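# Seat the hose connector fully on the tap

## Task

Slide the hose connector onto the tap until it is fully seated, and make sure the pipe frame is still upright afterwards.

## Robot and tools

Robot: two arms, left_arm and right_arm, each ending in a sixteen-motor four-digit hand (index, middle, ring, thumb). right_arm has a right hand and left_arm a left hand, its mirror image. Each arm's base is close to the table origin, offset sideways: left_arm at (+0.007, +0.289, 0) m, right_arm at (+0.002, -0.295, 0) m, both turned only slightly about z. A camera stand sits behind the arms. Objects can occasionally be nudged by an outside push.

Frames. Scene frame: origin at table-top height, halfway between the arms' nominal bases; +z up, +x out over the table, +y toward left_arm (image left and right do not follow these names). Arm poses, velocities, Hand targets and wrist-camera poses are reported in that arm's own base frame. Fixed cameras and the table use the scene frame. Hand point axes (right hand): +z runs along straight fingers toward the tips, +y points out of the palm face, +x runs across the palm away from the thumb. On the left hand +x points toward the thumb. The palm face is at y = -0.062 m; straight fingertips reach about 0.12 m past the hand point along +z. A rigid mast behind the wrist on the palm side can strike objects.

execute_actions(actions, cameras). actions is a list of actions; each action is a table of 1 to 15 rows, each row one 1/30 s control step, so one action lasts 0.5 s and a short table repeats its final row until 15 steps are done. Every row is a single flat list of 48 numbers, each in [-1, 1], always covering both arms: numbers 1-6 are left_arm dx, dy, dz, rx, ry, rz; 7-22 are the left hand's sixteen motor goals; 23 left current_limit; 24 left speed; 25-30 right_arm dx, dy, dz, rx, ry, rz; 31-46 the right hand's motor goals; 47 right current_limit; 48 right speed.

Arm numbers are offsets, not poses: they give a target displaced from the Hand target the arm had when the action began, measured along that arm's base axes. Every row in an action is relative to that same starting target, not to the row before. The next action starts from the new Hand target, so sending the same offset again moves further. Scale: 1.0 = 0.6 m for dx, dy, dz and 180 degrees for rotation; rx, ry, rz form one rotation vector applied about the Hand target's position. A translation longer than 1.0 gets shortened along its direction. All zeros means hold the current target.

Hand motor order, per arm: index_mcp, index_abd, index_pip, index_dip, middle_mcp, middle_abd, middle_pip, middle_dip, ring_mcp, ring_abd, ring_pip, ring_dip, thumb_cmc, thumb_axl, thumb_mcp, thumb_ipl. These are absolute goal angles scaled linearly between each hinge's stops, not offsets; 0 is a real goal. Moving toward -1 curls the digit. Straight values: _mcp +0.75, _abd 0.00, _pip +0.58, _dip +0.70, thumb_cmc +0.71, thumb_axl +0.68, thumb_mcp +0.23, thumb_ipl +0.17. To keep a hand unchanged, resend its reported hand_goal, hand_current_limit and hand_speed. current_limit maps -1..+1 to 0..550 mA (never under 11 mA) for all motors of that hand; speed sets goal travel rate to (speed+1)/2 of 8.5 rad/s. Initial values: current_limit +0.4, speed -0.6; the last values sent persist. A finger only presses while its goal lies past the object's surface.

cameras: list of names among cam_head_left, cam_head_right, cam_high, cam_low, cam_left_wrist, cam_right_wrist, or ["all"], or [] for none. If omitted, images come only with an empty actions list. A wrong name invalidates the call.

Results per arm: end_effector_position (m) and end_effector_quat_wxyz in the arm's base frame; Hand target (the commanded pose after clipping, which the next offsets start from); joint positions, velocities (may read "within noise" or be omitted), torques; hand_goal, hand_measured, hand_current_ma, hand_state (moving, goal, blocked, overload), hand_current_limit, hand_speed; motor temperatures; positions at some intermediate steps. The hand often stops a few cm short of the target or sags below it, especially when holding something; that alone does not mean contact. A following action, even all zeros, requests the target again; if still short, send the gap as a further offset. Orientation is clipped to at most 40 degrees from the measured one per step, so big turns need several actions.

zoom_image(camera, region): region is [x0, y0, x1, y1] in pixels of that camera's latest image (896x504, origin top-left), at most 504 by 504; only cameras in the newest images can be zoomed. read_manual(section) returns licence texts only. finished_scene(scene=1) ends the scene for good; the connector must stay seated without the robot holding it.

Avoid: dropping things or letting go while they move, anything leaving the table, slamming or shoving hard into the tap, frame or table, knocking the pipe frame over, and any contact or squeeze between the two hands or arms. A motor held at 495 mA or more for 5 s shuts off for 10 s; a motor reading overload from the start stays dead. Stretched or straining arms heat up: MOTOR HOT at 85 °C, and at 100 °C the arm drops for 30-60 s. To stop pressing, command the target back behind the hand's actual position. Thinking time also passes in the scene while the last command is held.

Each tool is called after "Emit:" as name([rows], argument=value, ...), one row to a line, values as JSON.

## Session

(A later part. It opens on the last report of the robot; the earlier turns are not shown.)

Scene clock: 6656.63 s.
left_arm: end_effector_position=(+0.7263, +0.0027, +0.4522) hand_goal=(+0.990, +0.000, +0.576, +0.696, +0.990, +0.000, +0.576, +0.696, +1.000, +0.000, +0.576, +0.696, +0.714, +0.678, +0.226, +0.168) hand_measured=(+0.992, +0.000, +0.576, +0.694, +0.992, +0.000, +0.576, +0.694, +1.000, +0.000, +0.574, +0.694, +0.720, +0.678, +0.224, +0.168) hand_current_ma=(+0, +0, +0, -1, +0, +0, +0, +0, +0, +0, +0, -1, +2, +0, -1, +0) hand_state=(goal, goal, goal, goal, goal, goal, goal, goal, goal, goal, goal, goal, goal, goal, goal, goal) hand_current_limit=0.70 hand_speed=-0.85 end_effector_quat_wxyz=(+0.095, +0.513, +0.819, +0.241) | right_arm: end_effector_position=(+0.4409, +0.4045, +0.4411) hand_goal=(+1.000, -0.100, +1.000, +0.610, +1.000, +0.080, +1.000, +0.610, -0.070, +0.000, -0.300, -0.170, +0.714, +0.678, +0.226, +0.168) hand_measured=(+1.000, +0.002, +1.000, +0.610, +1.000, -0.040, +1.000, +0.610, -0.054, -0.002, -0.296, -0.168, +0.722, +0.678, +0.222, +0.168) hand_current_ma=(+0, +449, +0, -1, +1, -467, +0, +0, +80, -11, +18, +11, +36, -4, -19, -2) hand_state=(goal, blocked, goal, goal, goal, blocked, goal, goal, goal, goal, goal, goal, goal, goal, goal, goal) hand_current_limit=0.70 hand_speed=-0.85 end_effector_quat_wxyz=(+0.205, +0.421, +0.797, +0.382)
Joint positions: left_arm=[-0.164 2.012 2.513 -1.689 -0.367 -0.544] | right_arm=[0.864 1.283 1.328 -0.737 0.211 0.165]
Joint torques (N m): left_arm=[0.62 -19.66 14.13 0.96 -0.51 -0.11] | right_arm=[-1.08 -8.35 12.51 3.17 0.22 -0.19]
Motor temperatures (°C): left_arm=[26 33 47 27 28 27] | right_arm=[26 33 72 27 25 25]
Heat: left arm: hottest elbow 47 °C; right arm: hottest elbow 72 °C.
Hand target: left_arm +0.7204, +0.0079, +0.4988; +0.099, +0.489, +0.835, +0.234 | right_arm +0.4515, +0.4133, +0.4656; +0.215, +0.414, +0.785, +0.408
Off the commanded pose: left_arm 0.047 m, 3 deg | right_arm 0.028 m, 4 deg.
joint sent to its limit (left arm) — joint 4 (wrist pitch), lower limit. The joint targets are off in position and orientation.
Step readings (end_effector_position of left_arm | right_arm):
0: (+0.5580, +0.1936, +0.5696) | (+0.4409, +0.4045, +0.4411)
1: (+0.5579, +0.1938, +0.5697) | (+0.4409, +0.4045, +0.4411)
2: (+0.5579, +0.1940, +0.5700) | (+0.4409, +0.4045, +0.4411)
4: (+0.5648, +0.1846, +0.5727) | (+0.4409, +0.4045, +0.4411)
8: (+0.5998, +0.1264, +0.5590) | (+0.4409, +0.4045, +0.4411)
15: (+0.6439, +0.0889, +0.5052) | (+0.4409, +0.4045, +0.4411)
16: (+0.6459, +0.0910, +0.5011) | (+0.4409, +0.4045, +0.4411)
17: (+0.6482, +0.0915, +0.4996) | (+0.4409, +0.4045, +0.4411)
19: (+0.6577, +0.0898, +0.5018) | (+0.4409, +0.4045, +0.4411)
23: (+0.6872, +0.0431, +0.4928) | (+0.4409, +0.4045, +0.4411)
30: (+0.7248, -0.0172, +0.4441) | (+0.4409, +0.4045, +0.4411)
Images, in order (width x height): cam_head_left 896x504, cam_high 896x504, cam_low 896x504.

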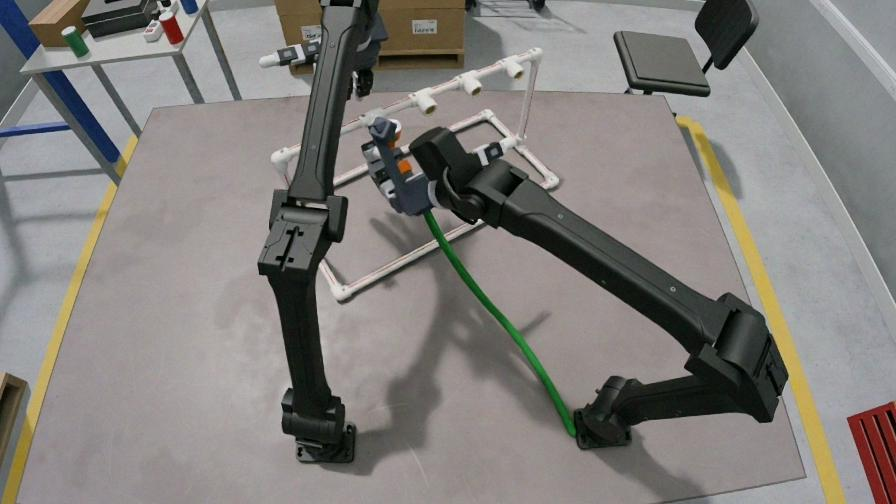

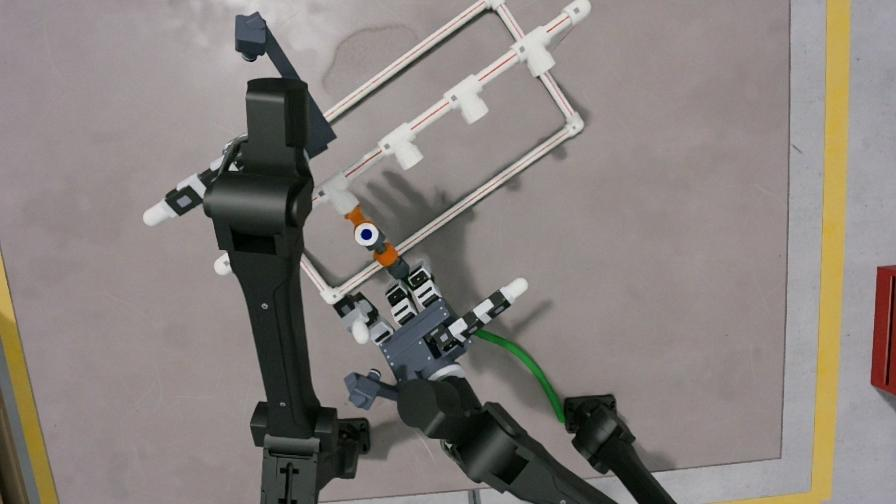

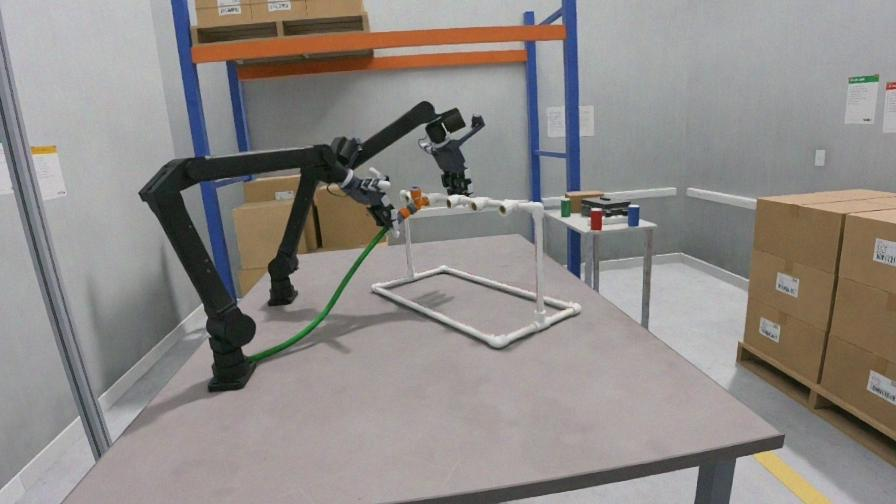

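Emit:
execute_actions([
  [[0.035,-0.025,-0.09,0,0,0,0.99,0,0.576,0.696,0.99,0,0.576,0.696,1.0,0,0.576,0.696,0.714,0.678,0.226,0.168,0.7,-0.85,0,0,0,0,0,0,1.0,-0.1,1.0,0.61,1.0,0.08,1.0,0.61,-0.07,0,-0.3,-0.17,0.714,0.678,0.226,0.168,0.7,-0.85]],
], cameras=["cam_high","cam_low","cam_head_right","cam_left_wrist"])

Emit:
zoom_image(camera="cam_low", region=[380, 120, 520, 240])

Emit:
zoom_image(camera="cam_head_right", region=[240, 30, 420, 180])

Scene clock: 6674.27 s.
left_arm: end_effector_position=(+0.7453, -0.0011, +0.4078) hand_goal=(+0.990, +0.000, +0.576, +0.696, +0.990, +0.000, +0.576, +0.696, +1.000, +0.000, +0.576, +0.696, +0.714, +0.678, +0.226, +0.168) hand_measured=(+0.992, +0.000, +0.576, +0.694, +0.992, +0.000, +0.576, +0.694, +1.000, +0.000, +0.574, +0.694, +0.720, +0.678, +0.224, +0.168) hand_current_ma=(+0, +0, +0, -1, +0, +0, +0, +0, +0, +0, +0, -1, +2, +0, -1, +0) hand_state=(goal, goal, goal, goal, goal, goal, goal, goal, goal, goal, goal, goal, goal, goal, goal, goal) hand_current_limit=0.70 hand_speed=-0.85 end_effector_quat_wxyz=(+0.075, +0.502, +0.831, +0.228) | right_arm: end_effector_position=(+0.4409, +0.4045, +0.4411) hand_goal=(+1.000, -0.100, +1.000, +0.610, +1.000, +0.080, +1.000, +0.610, -0.070, +0.000, -0.300, -0.170, +0.714, +0.678, +0.226, +0.168) hand_measured=(+1.000, +0.002, +1.000, +0.610, +1.000, -0.040, +1.000, +0.610, -0.054, -0.002, -0.296, -0.168, +0.722, +0.678, +0.222, +0.168) hand_current_ma=(+0, +449, +0, -1, +1, -467, +0, +0, +80, -11, +18, +11, +36, -4, -19, -2) hand_state=(goal, blocked, goal, goal, goal, blocked, goal, goal, goal, goal, goal, goal, goal, goal, goal, goal) hand_current_limit=0.70 hand_speed=-0.85 end_effector_quat_wxyz=(+0.205, +0.421, +0.797, +0.382)
Joint positions: left_arm=[-0.168 2.086 2.529 -1.689 -0.367 -0.592] | right_arm=[0.864 1.283 1.328 -0.737 0.211 0.165]
Joint torques (N m): left_arm=[-0.03 -19.55 13.7 0.85 -0.49 -0.14] | right_arm=[-1.03 -8.35 12.53 3.17 0.22 -0.19]
Motor temperatures (°C): left_arm=[26 33 50 26 28 27] | right_arm=[26 33 71 27 25 25]
Heat: left arm: hottest elbow 50 °C; right arm: hottest elbow 71 °C.
Hand target: left_arm +0.7415, -0.0071, +0.4448; +0.099, +0.489, +0.835, +0.234 | right_arm +0.4515, +0.4133, +0.4656; +0.215, +0.414, +0.785, +0.408
Off the commanded pose: left_arm 0.038 m, 3 deg | right_arm 0.028 m, 4 deg.
joint sent to its limit (left arm) — joint 4 (wrist pitch), lower limit. The joint targets still meet the commanded pose.
Step readings (end_effector_position of left_arm | right_arm):
0: (+0.7262, +0.0027, +0.4522) | (+0.4409, +0.4045, +0.4411)
1: (+0.7262, +0.0028, +0.4522) | (+0.4409, +0.4045, +0.4411)
2: (+0.7260, +0.0030, +0.4522) | (+0.4409, +0.4045, +0.4411)
4: (+0.7271, +0.0034, +0.4510) | (+0.4409, +0.4045, +0.4411)
8: (+0.7331, +0.0011, +0.4402) | (+0.4409, +0.4045, +0.4411)
15: (+0.7445, -0.0012, +0.4106) | (+0.4409, +0.4045, +0.4411)
camera_calibration:
cam_left_wrist: T_world_to_cam=[[-0.116709, -0.934108, -0.337375, 0.188081], [-0.908787, -0.0365775, 0.415654, 0.463917], [-0.400606, 0.355112, -0.844636, 0.771768], [0, 0, 0, 1]] pos_world=[0.752727, -0.0814074, 0.522488]
Images, in order (width x height): cam_head_right 896x504, cam_high 896x504, cam_low 896x504, cam_left_wrist 896x504.

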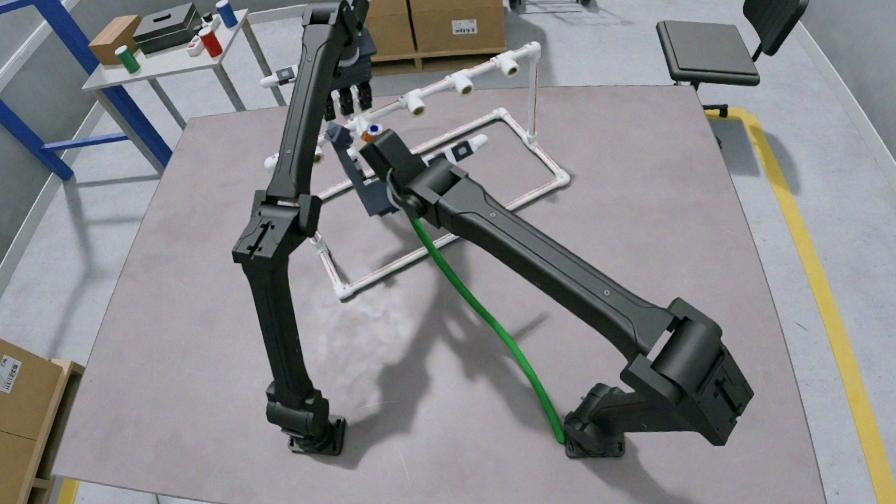

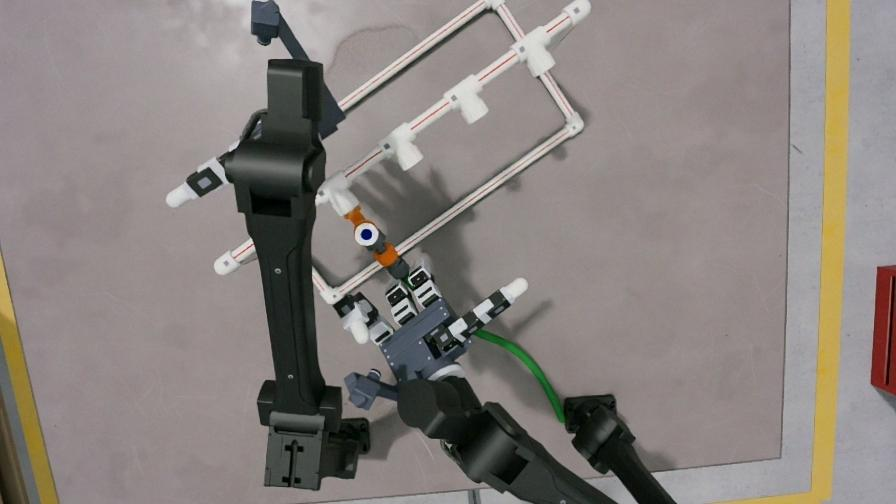

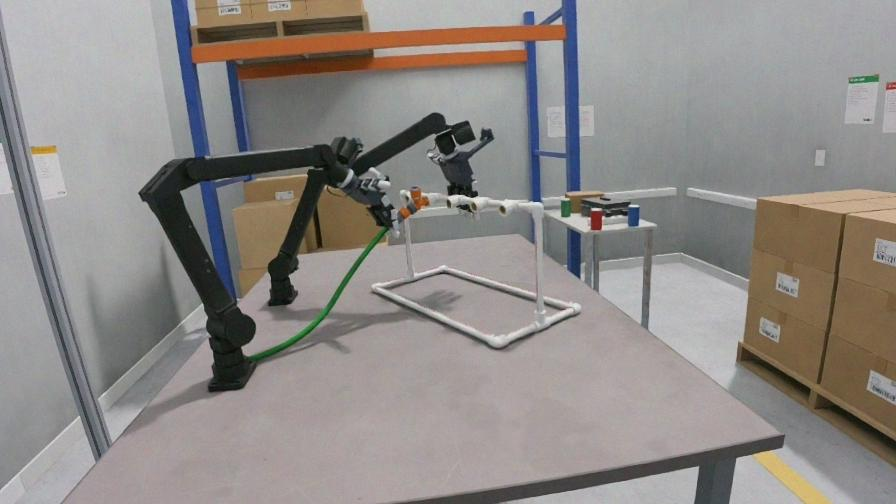

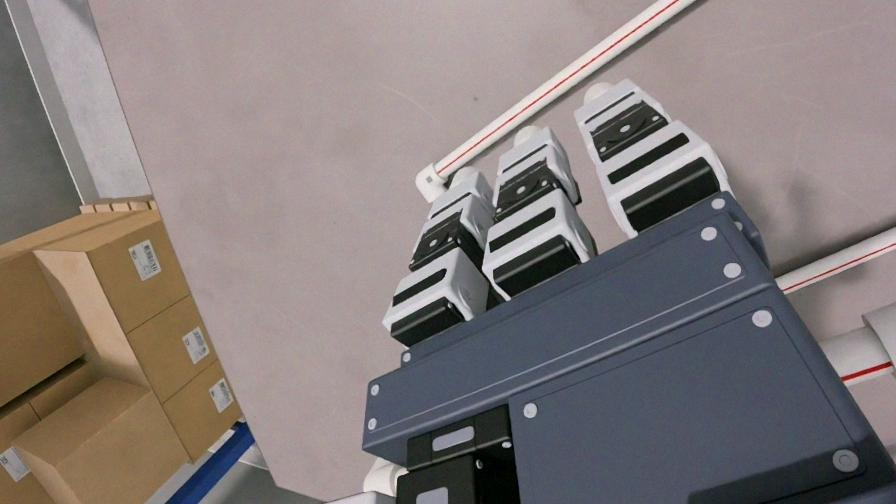

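Scaled by 3.600.

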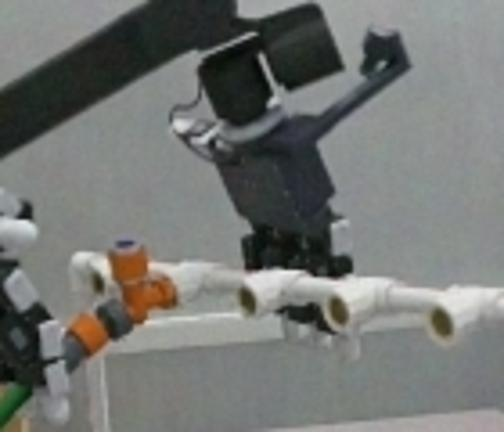

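Scaled by 2.800.

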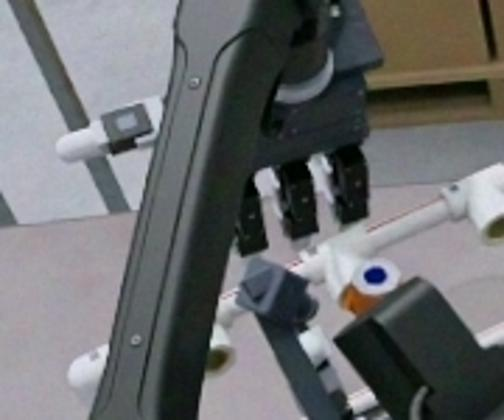

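Emit:
execute_actions([
  [[0.008,-0.035,-0.07,0,0,0,0.99,0,0.576,0.696,0.99,0,0.576,0.696,1.0,0,0.576,0.696,0.714,0.678,0.226,0.168,0.7,-0.85,0,0,0,0,0,0,1.0,-0.1,1.0,0.61,1.0,0.08,1.0,0.61,-0.07,0,-0.3,-0.17,0.714,0.678,0.226,0.168,0.7,-0.85]],
], cameras=["cam_high","cam_low","cam_head_right","cam_left_wrist"])

Emit:
zoom_image(camera="cam_low", region=[390, 140, 490, 230])

Emit:
zoom_image(camera="cam_head_right", region=[240, 30, 420, 180])

Scene clock: 6684.77 s.
left_arm: end_effector_position=(+0.7453, -0.0011, +0.4078) hand_goal=(+0.990, +0.000, +0.576, +0.696, +0.990, +0.000, +0.576, +0.696, +1.000, +0.000, +0.576, +0.696, +0.714, +0.678, +0.226, +0.168) hand_measured=(+0.992, +0.000, +0.576, +0.694, +0.992, +0.000, +0.576, +0.694, +1.000, +0.000, +0.574, +0.694, +0.720, +0.678, +0.224, +0.168) hand_current_ma=(+0, +0, +0, -1, +0, +0, +0, +0, +0, +0, +0, -1, +2, +0, -1, +0) hand_state=(goal, goal, goal, goal, goal, goal, goal, goal, goal, goal, goal, goal, goal, goal, goal, goal) hand_current_limit=0.70 hand_speed=-0.85 end_effector_quat_wxyz=(+0.075, +0.501, +0.831, +0.228) | right_arm: end_effector_position=(+0.4409, +0.4045, +0.4411) hand_goal=(+1.000, -0.100, +1.000, +0.610, +1.000, +0.080, +1.000, +0.610, -0.070, +0.000, -0.300, -0.170, +0.714, +0.678, +0.226, +0.168) hand_measured=(+1.000, +0.002, +1.000, +0.610, +1.000, -0.040, +1.000, +0.610, -0.054, -0.002, -0.296, -0.168, +0.722, +0.678, +0.222, +0.168) hand_current_ma=(+0, +449, +0, -1, +1, -467, +0, +0, +80, -11, +18, +11, +36, -4, -19, -2) hand_state=(goal, blocked, goal, goal, goal, blocked, goal, goal, goal, goal, goal, goal, goal, goal, goal, goal) hand_current_limit=0.70 hand_speed=-0.85 end_effector_quat_wxyz=(+0.205, +0.421, +0.797, +0.382)
Joint positions: left_arm=[-0.168 2.086 2.529 -1.689 -0.367 -0.592] | right_arm=[0.864 1.283 1.328 -0.737 0.211 0.165]
Joint torques (N m): left_arm=[0.5 -18.49 8.98 0.92 -0.45 0.02] | right_arm=[-1.03 -8.35 12.52 3.17 0.22 -0.19]
Motor temperatures (°C): left_arm=[26 35 50 26 28 27] | right_arm=[26 33 70 27 25 25]
Heat: left arm: hottest elbow 50 °C; right arm: hottest elbow 70 °C.
Hand target: left_arm +0.7453, -0.0011, +0.4078; +0.075, +0.501, +0.831, +0.228 (last step not sent: back at the drive's target) | right_arm +0.4515, +0.4133, +0.4656; +0.215, +0.414, +0.785, +0.408
Off the commanded pose: left_arm 0.028 m, 3 deg | right_arm 0.028 m, 4 deg.
Step readings (end_effector_position of left_arm | right_arm):
0: (+0.7453, -0.0011, +0.4078) | (+0.4409, +0.4045, +0.4411)
1: (+0.7453, -0.0011, +0.4078) | (+0.4409, +0.4045, +0.4411) HELD (not all sent) left_arm
2: (+0.7453, -0.0011, +0.4078) | (+0.4409, +0.4045, +0.4411) HELD (not all sent) left_arm
4: (+0.7453, -0.0011, +0.4078) | (+0.4409, +0.4045, +0.4411) HELD (not all sent) left_arm
8: (+0.7453, -0.0011, +0.4078) | (+0.4409, +0.4045, +0.4411) HELD (not all sent) left_arm
15: (+0.7453, -0.0011, +0.4078) | (+0.4409, +0.4045, +0.4411) HELD (not all sent) left_arm
HELD (not all sent) left_arm: steps 1 to 15.
pose unreachable (left arm): on one or more control steps of this call, first in action 0 (counted from 0), this arm could not follow its commanded pose, so it was not sent that pose on those steps. It may still have moved: this result reports where it is.
cause: moving toward the commanded pose would bring a part of the arm too close to another arm (a part of this arm just beyond joint 3 (elbow) and a part of the right arm just beyond its joint 6 (wrist roll), at the place that arm is still heading or pushing toward).
camera_calibration:
cam_left_wrist: T_world_to_cam=[[-0.116325, -0.934175, -0.337321, 0.187759], [-0.908839, -0.0368681, 0.415515, 0.464004], [-0.4006, 0.354905, -0.844726, 0.771794], [0, 0, 0, 1]] pos_world=[0.752727, -0.0814075, 0.522488]
Images, in order (width x height): cam_head_right 896x504, cam_high 896x504, cam_low 896x504, cam_left_wrist 896x504.

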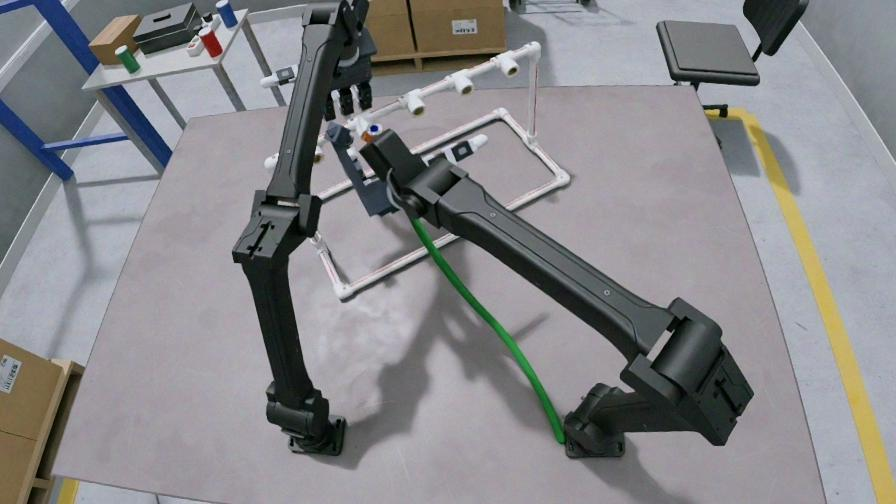

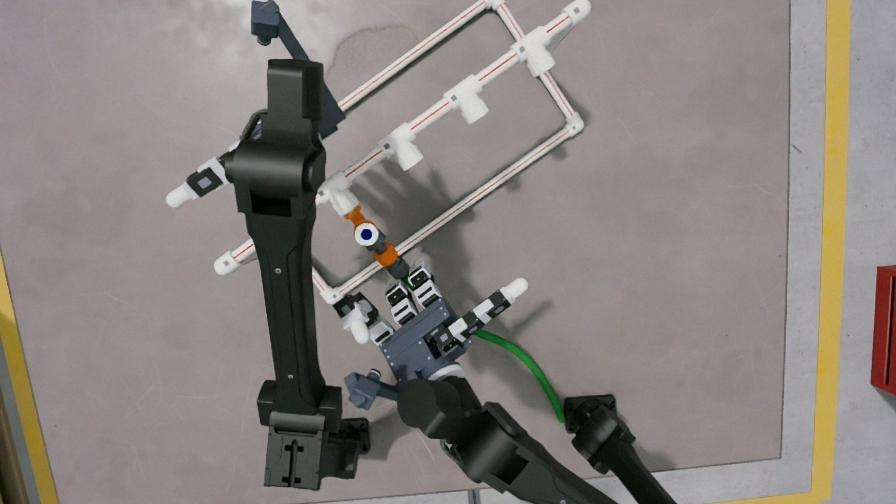

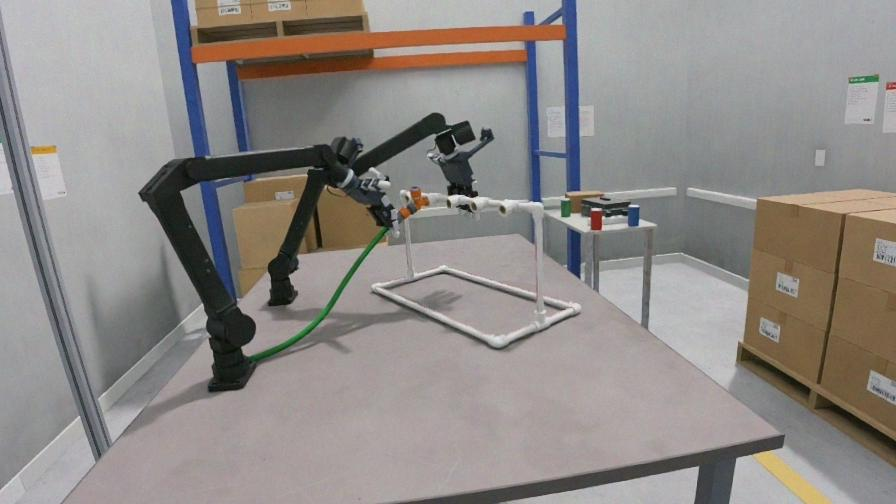

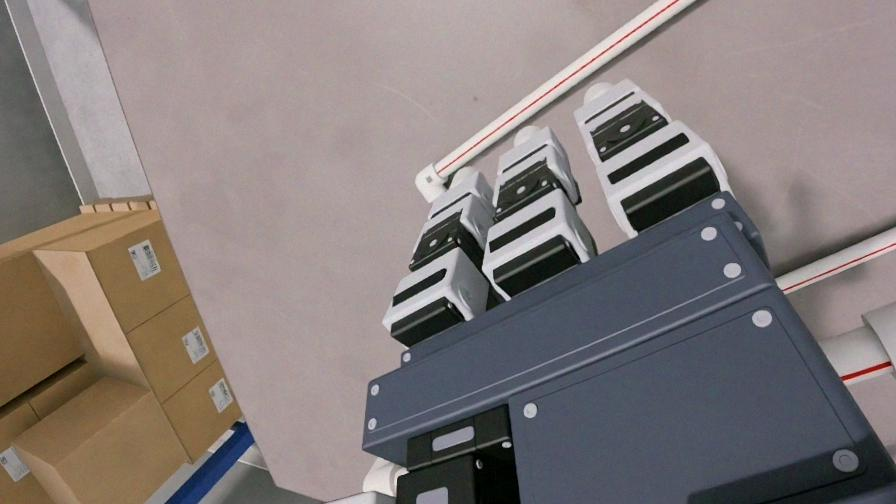

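Scaled by 5.040.

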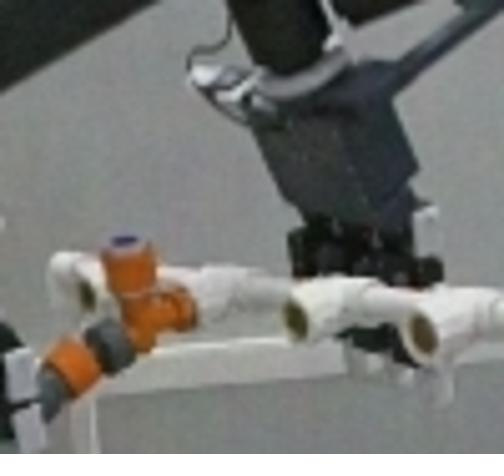

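Scaled by 2.800.

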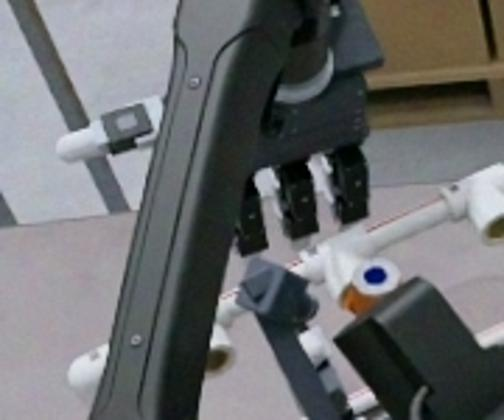

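Emit:
execute_actions([
  [[-0.025,0.0167,-0.033,0,0,0,0.99,0,0.576,0.696,0.99,0,0.576,0.696,1.0,0,0.576,0.696,0.714,0.678,0.226,0.168,0.7,-0.85,0,0,0,0,0,0,1.0,-0.1,1.0,0.61,1.0,0.08,1.0,0.61,-0.07,0,-0.3,-0.17,0.714,0.678,0.226,0.168,0.7,-0.85]],
], cameras=["cam_high","cam_low","cam_head_right","cam_left_wrist"])

Emit:
zoom_image(camera="cam_low", region=[390, 140, 490, 230])

Emit:
zoom_image(camera="cam_head_right", region=[240, 30, 420, 180])

Scene clock: 6705.87 s.
left_arm: end_effector_position=(+0.7331, +0.0015, +0.3747) hand_goal=(+0.990, +0.000, +0.576, +0.696, +0.990, +0.000, +0.576, +0.696, +1.000, +0.000, +0.576, +0.696, +0.714, +0.678, +0.226, +0.168) hand_measured=(+0.992, +0.000, +0.576, +0.694, +0.992, +0.000, +0.576, +0.694, +1.000, +0.000, +0.574, +0.694, +0.720, +0.678, +0.224, +0.168) hand_current_ma=(+0, +0, +0, -1, +0, +0, +0, +0, +0, +0, +0, -1, +2, +0, -1, +0) hand_state=(goal, goal, goal, goal, goal, goal, goal, goal, goal, goal, goal, goal, goal, goal, goal, goal) hand_current_limit=0.70 hand_speed=-0.85 end_effector_quat_wxyz=(+0.064, +0.504, +0.832, +0.223) | right_arm: end_effector_position=(+0.4409, +0.4045, +0.4411) hand_goal=(+1.000, -0.100, +1.000, +0.610, +1.000, +0.080, +1.000, +0.610, -0.070, +0.000, -0.300, -0.170, +0.714, +0.678, +0.226, +0.168) hand_measured=(+1.000, +0.002, +1.000, +0.610, +1.000, -0.040, +1.000, +0.610, -0.054, -0.002, -0.296, -0.168, +0.722, +0.678, +0.222, +0.168) hand_current_ma=(+0, +449, +0, -1, +1, -467, +0, +0, +80, -11, +18, +11, +36, -4, -19, -2) hand_state=(goal, blocked, goal, goal, goal, blocked, goal, goal, goal, goal, goal, goal, goal, goal, goal, goal) hand_current_limit=0.70 hand_speed=-0.85 end_effector_quat_wxyz=(+0.205, +0.421, +0.797, +0.382)
Joint positions: left_arm=[-0.167 1.995 2.295 -1.571 -0.365 -0.592] | right_arm=[0.864 1.283 1.328 -0.737 0.211 0.165]
Joint torques (N m): left_arm=[0.91 -19.96 8.68 1.44 -0.46 0.15] | right_arm=[-1.08 -8.35 12.52 3.17 0.22 -0.19]
Motor temperatures (°C): left_arm=[26 37 46 26 28 27] | right_arm=[26 33 69 27 24 25]
Heat: left arm: hottest elbow 46 °C; right arm: hottest elbow 69 °C.
Hand target: left_arm +0.7302, +0.0090, +0.3881; +0.075, +0.501, +0.831, +0.228 | right_arm +0.4515, +0.4133, +0.4656; +0.215, +0.414, +0.785, +0.408
Off the commanded pose: left_arm 0.016 m, 1 deg | right_arm 0.028 m, 4 deg.
Step readings (end_effector_position of left_arm | right_arm):
0: (+0.7453, -0.0011, +0.4078) | (+0.4409, +0.4045, +0.4411)
1: (+0.7453, -0.0011, +0.4073) | (+0.4409, +0.4045, +0.4411)
2: (+0.7450, -0.0010, +0.4048) | (+0.4409, +0.4045, +0.4411)
4: (+0.7418, -0.0006, +0.3958) | (+0.4409, +0.4045, +0.4411)
8: (+0.7361, +0.0001, +0.3726) | (+0.4409, +0.4045, +0.4411)
15: (+0.7369, +0.0008, +0.3601) | (+0.4409, +0.4045, +0.4411)
camera_calibration:
cam_left_wrist: T_world_to_cam=[[-0.124304, -0.93369, -0.335815, 0.182843], [-0.898399, -0.0377668, 0.437553, 0.450869], [-0.421221, 0.356086, -0.834132, 0.749133], [0, 0, 0, 1]] pos_world=[0.743339, -0.0790084, 0.488998]
Images, in order (width x height): cam_head_right 896x504, cam_high 896x504, cam_low 896x504, cam_left_wrist 896x504.

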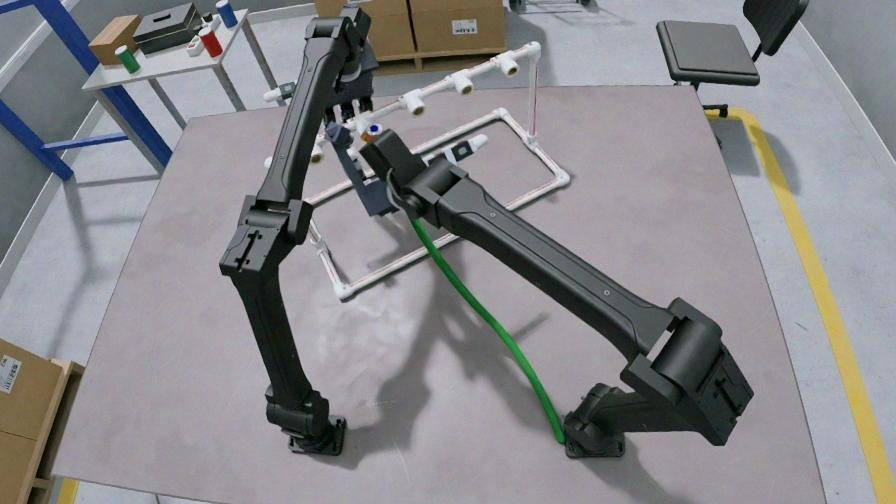

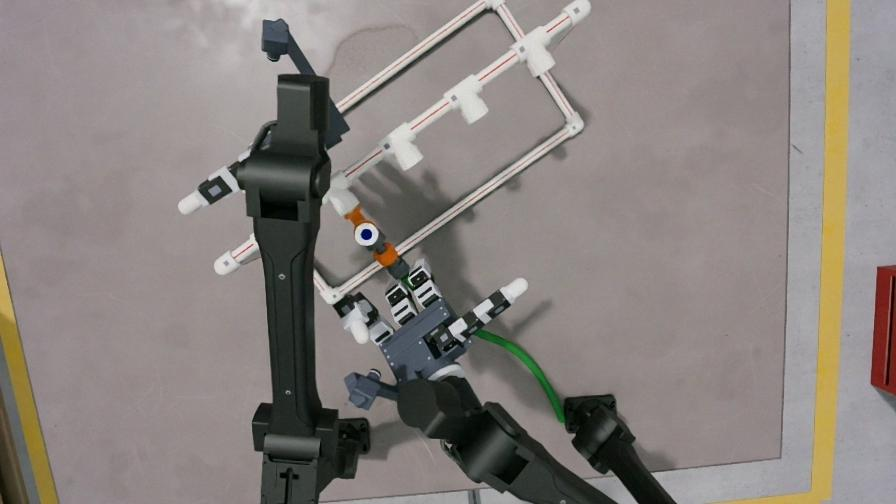

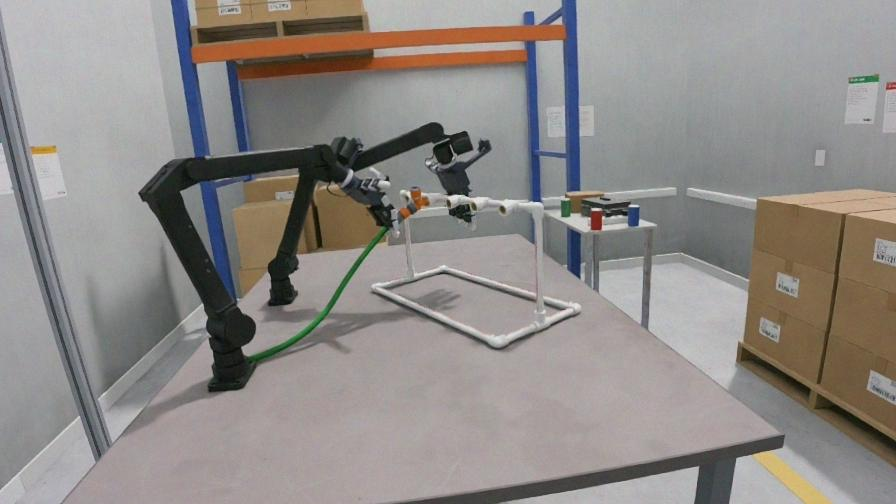

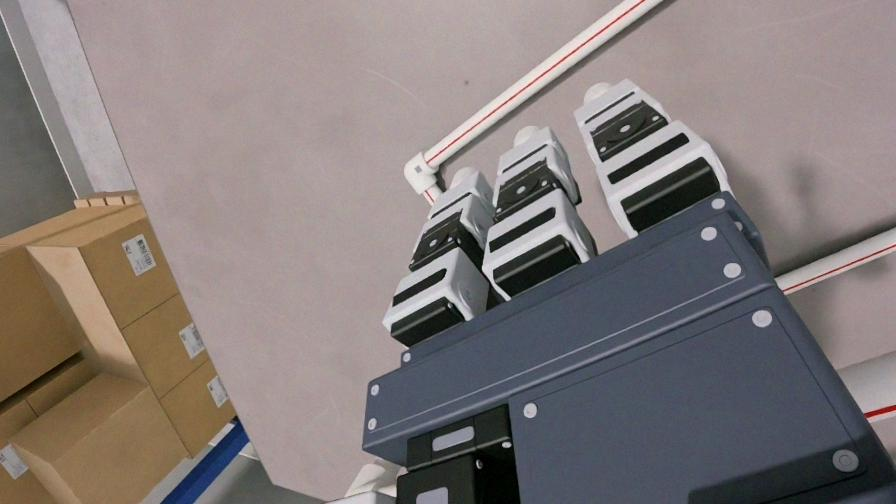

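Scaled by 5.040.

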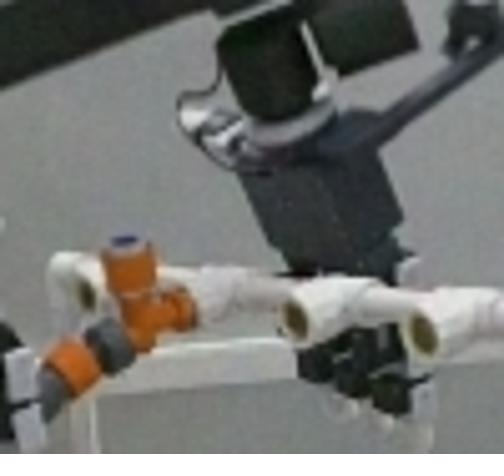

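Scaled by 2.800.

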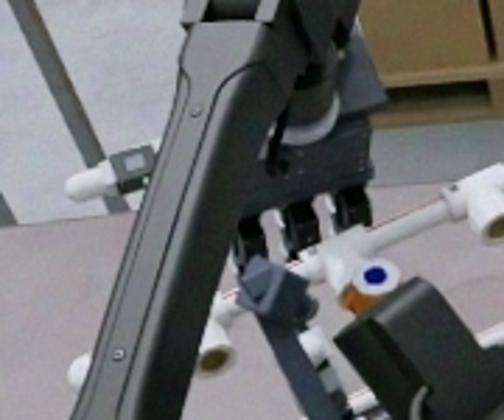

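Emit:
execute_actions([
  [[-0.033,-0.005,0,0,0,0,0.99,0,0.576,0.696,0.99,0,0.576,0.696,1.0,0,0.576,0.696,0.714,0.678,0.226,0.168,0.7,-0.85,0,0,0,0,0,0,1.0,-0.1,1.0,0.61,1.0,0.08,1.0,0.61,-0.07,0,-0.3,-0.17,0.714,0.678,0.226,0.168,0.7,-0.85]],
], cameras=["cam_high","cam_low","cam_head_right"])

Emit:
zoom_image(camera="cam_low", region=[390, 140, 490, 230])

Emit:
zoom_image(camera="cam_head_right", region=[270, 60, 400, 170])

Scene clock: 6723.83 s.
left_arm: end_effector_position=(+0.7142, +0.0046, +0.3748) hand_goal=(+0.990, +0.000, +0.576, +0.696, +0.990, +0.000, +0.576, +0.696, +1.000, +0.000, +0.576, +0.696, +0.714, +0.678, +0.226, +0.168) hand_measured=(+0.992, +0.000, +0.576, +0.694, +0.992, +0.000, +0.576, +0.694, +1.000, +0.000, +0.574, +0.694, +0.720, +0.678, +0.224, +0.168) hand_current_ma=(+0, +0, +0, -1, +0, +0, +0, +0, +0, +0, +0, -1, +2, +0, -1, +0) hand_state=(goal, goal, goal, goal, goal, goal, goal, goal, goal, goal, goal, goal, goal, goal, goal, goal) hand_current_limit=0.70 hand_speed=-0.85 end_effector_quat_wxyz=(+0.063, +0.505, +0.832, +0.222) | right_arm: end_effector_position=(+0.4409, +0.4045, +0.4411) hand_goal=(+1.000, -0.100, +1.000, +0.610, +1.000, +0.080, +1.000, +0.610, -0.070, +0.000, -0.300, -0.170, +0.714, +0.678, +0.226, +0.168) hand_measured=(+1.000, +0.002, +1.000, +0.610, +1.000, -0.040, +1.000, +0.610, -0.054, -0.002, -0.296, -0.168, +0.722, +0.678, +0.222, +0.168) hand_current_ma=(+0, +449, +0, -1, +1, -467, +0, +0, +80, -11, +18, +11, +36, -4, -19, -2) hand_state=(goal, blocked, goal, goal, goal, blocked, goal, goal, goal, goal, goal, goal, goal, goal, goal, goal) hand_current_limit=0.70 hand_speed=-0.85 end_effector_quat_wxyz=(+0.205, +0.421, +0.797, +0.382)
Joint positions: left_arm=[-0.167 1.926 2.188 -1.536 -0.365 -0.592] | right_arm=[0.864 1.283 1.328 -0.737 0.211 0.165]
Joint torques (N m): left_arm=[0.67 -18.9 8.76 1.37 -0.53 0.03] | right_arm=[-1.08 -8.35 12.51 3.17 0.21 -0.19]
Motor temperatures (°C): left_arm=[26 39 44 26 28 27] | right_arm=[26 33 68 27 24 25]
Heat: left arm: hottest elbow 44 °C; right arm: hottest elbow 68 °C.
Hand target: left_arm +0.7104, +0.0060, +0.3880; +0.075, +0.501, +0.831, +0.228 | right_arm +0.4515, +0.4133, +0.4656; +0.215, +0.414, +0.785, +0.408
Off the commanded pose: left_arm 0.014 m, 2 deg | right_arm 0.028 m, 4 deg.
Step readings (end_effector_position of left_arm | right_arm):
0: (+0.7331, +0.0015, +0.3747) | (+0.4409, +0.4045, +0.4411)
1: (+0.7330, +0.0015, +0.3742) | (+0.4409, +0.4045, +0.4411)
2: (+0.7325, +0.0015, +0.3734) | (+0.4409, +0.4045, +0.4411)
4: (+0.7277, +0.0024, +0.3691) | (+0.4409, +0.4045, +0.4411)
8: (+0.7189, +0.0038, +0.3651) | (+0.4409, +0.4045, +0.4411)
15: (+0.7149, +0.0045, +0.3739) | (+0.4409, +0.4045, +0.4411)
Images, in order (width x height): cam_head_right 896x504, cam_high 896x504, cam_low 896x504.

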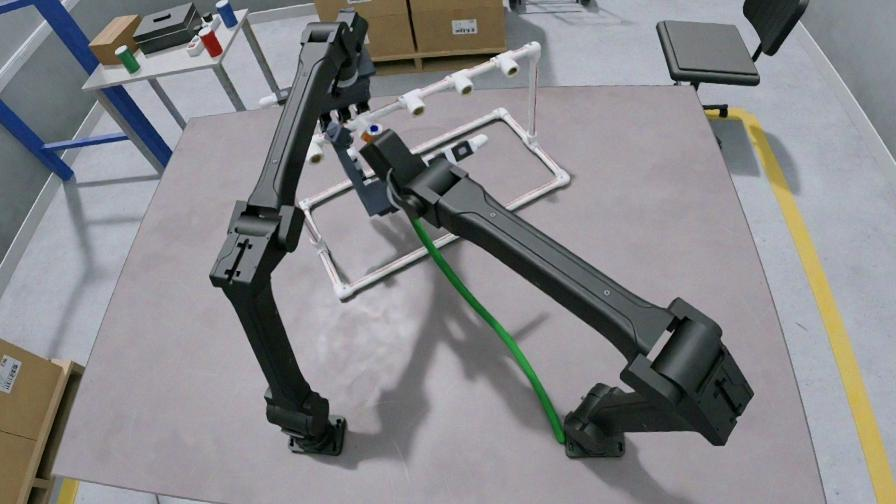

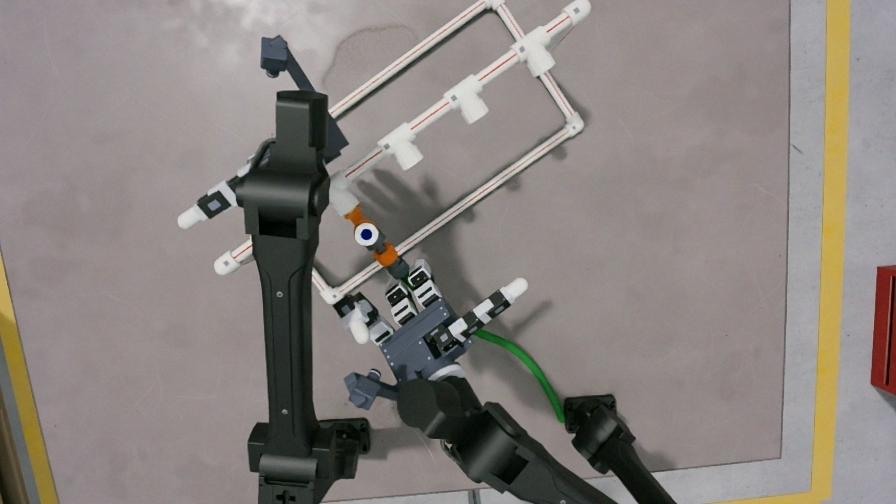

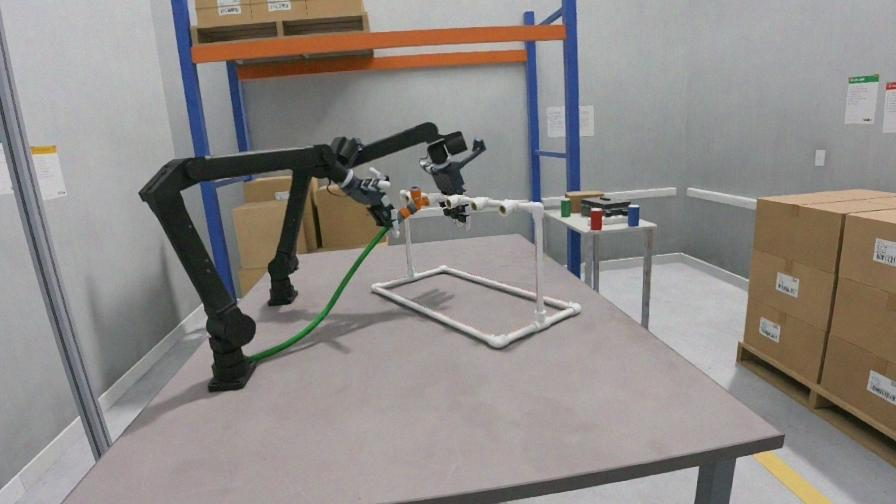

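Scaled by 5.040.

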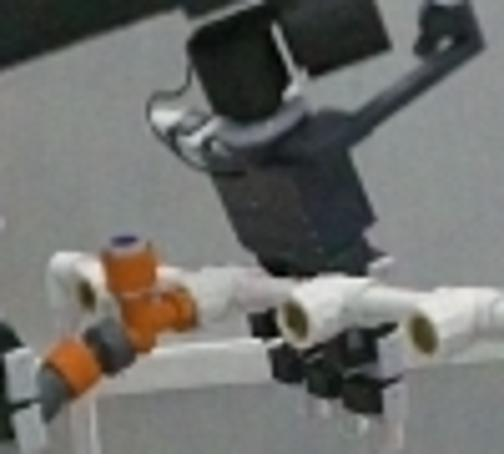

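Scaled by 3.877.

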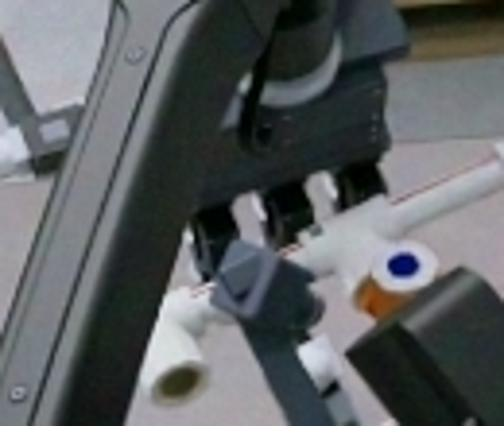

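Emit:
execute_actions([
  [[-0.01,0.003,-0.045,0,0,0,0.99,0,0.576,0.696,0.99,0,0.576,0.696,1.0,0,0.576,0.696,0.714,0.678,0.226,0.168,0.7,-0.85,0,0,0,0,0,0,1.0,-0.1,1.0,0.61,1.0,0.08,1.0,0.61,-0.07,0,-0.3,-0.17,0.714,0.678,0.226,0.168,0.7,-0.85]],
], cameras=["cam_high","cam_low","cam_head_right"])

Emit:
zoom_image(camera="cam_low", region=[390, 140, 490, 230])

Emit:
zoom_image(camera="cam_head_right", region=[270, 60, 400, 170])

Scene clock: 6744.97 s.
left_arm: end_effector_position=(+0.7085, +0.0056, +0.3461) hand_goal=(+0.990, +0.000, +0.576, +0.696, +0.990, +0.000, +0.576, +0.696, +1.000, +0.000, +0.576, +0.696, +0.714, +0.678, +0.226, +0.168) hand_measured=(+0.992, +0.000, +0.576, +0.694, +0.992, +0.000, +0.576, +0.694, +1.000, +0.000, +0.574, +0.694, +0.720, +0.678, +0.224, +0.168) hand_current_ma=(+0, +0, +0, -1, +0, +0, +0, +0, +0, +0, +0, -1, +2, +0, -1, +0) hand_state=(goal, goal, goal, goal, goal, goal, goal, goal, goal, goal, goal, goal, goal, goal, goal, goal) hand_current_limit=0.70 hand_speed=-0.85 end_effector_quat_wxyz=(+0.062, +0.505, +0.832, +0.222) | right_arm: end_effector_position=(+0.4409, +0.4045, +0.4411) hand_goal=(+1.000, -0.100, +1.000, +0.610, +1.000, +0.080, +1.000, +0.610, -0.070, +0.000, -0.300, -0.170, +0.714, +0.678, +0.226, +0.168) hand_measured=(+1.000, +0.002, +1.000, +0.610, +1.000, -0.040, +1.000, +0.610, -0.054, -0.002, -0.296, -0.168, +0.722, +0.678, +0.222, +0.168) hand_current_ma=(+0, +449, +0, -1, +1, -467, +0, +0, +80, -11, +18, +11, +36, -4, -19, -2) hand_state=(goal, blocked, goal, goal, goal, blocked, goal, goal, goal, goal, goal, goal, goal, goal, goal, goal) hand_current_limit=0.70 hand_speed=-0.85 end_effector_quat_wxyz=(+0.205, +0.421, +0.797, +0.382)
Joint positions: left_arm=[-0.167 1.886 2.053 -1.443 -0.365 -0.592] | right_arm=[0.864 1.283 1.328 -0.737 0.211 0.165]
Joint torques (N m): left_arm=[0.97 -19.25 8.94 1.46 -0.53 0.05] | right_arm=[-1.14 -8.35 12.51 3.17 0.22 -0.19]
Motor temperatures (°C): left_arm=[26 41 44 26 28 27] | right_arm=[26 32 67 27 24 25]
Heat: left arm: hottest elbow 44 °C; right arm: hottest elbow 67 °C.
Hand target: left_arm +0.7044, +0.0078, +0.3611; +0.075, +0.501, +0.831, +0.228 | right_arm +0.4515, +0.4133, +0.4656; +0.215, +0.414, +0.785, +0.408
Off the commanded pose: left_arm 0.016 m, 2 deg | right_arm 0.028 m, 4 deg.
Step readings (end_effector_position of left_arm | right_arm):
0: (+0.7142, +0.0046, +0.3748) | (+0.4409, +0.4045, +0.4411)
1: (+0.7143, +0.0046, +0.3743) | (+0.4409, +0.4045, +0.4411)
2: (+0.7142, +0.0046, +0.3731) | (+0.4409, +0.4045, +0.4411)
4: (+0.7117, +0.0051, +0.3668) | (+0.4409, +0.4045, +0.4411)
8: (+0.7077, +0.0057, +0.3512) | (+0.4409, +0.4045, +0.4411)
15: (+0.7091, +0.0055, +0.3414) | (+0.4409, +0.4045, +0.4411)
Images, in order (width x height): cam_head_right 896x504, cam_high 896x504, cam_low 896x504.

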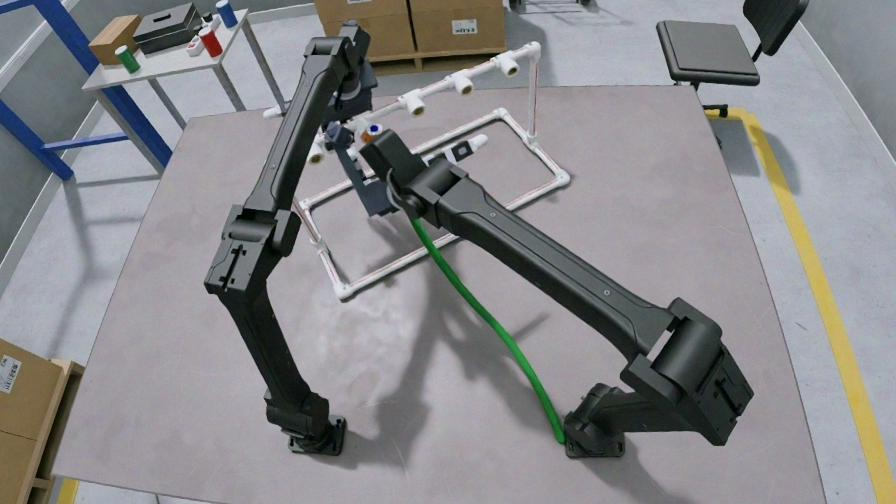

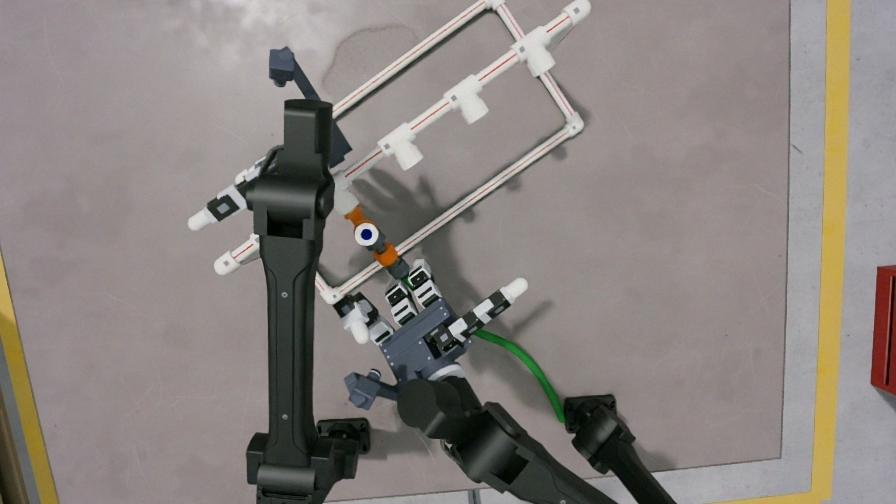

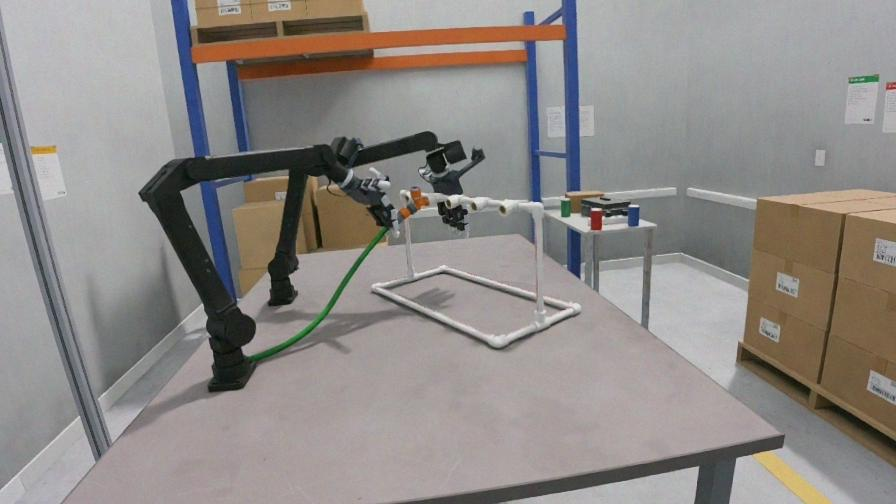

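Scaled by 5.040.

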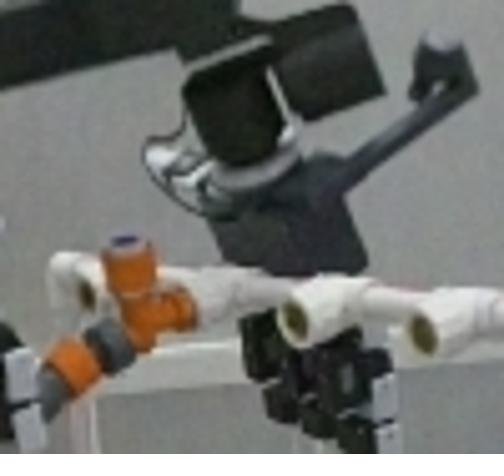

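Scaled by 3.877.

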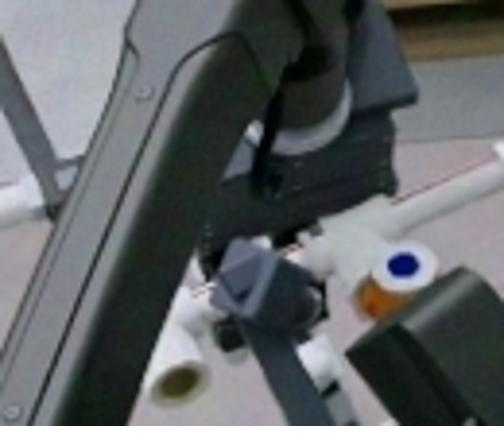

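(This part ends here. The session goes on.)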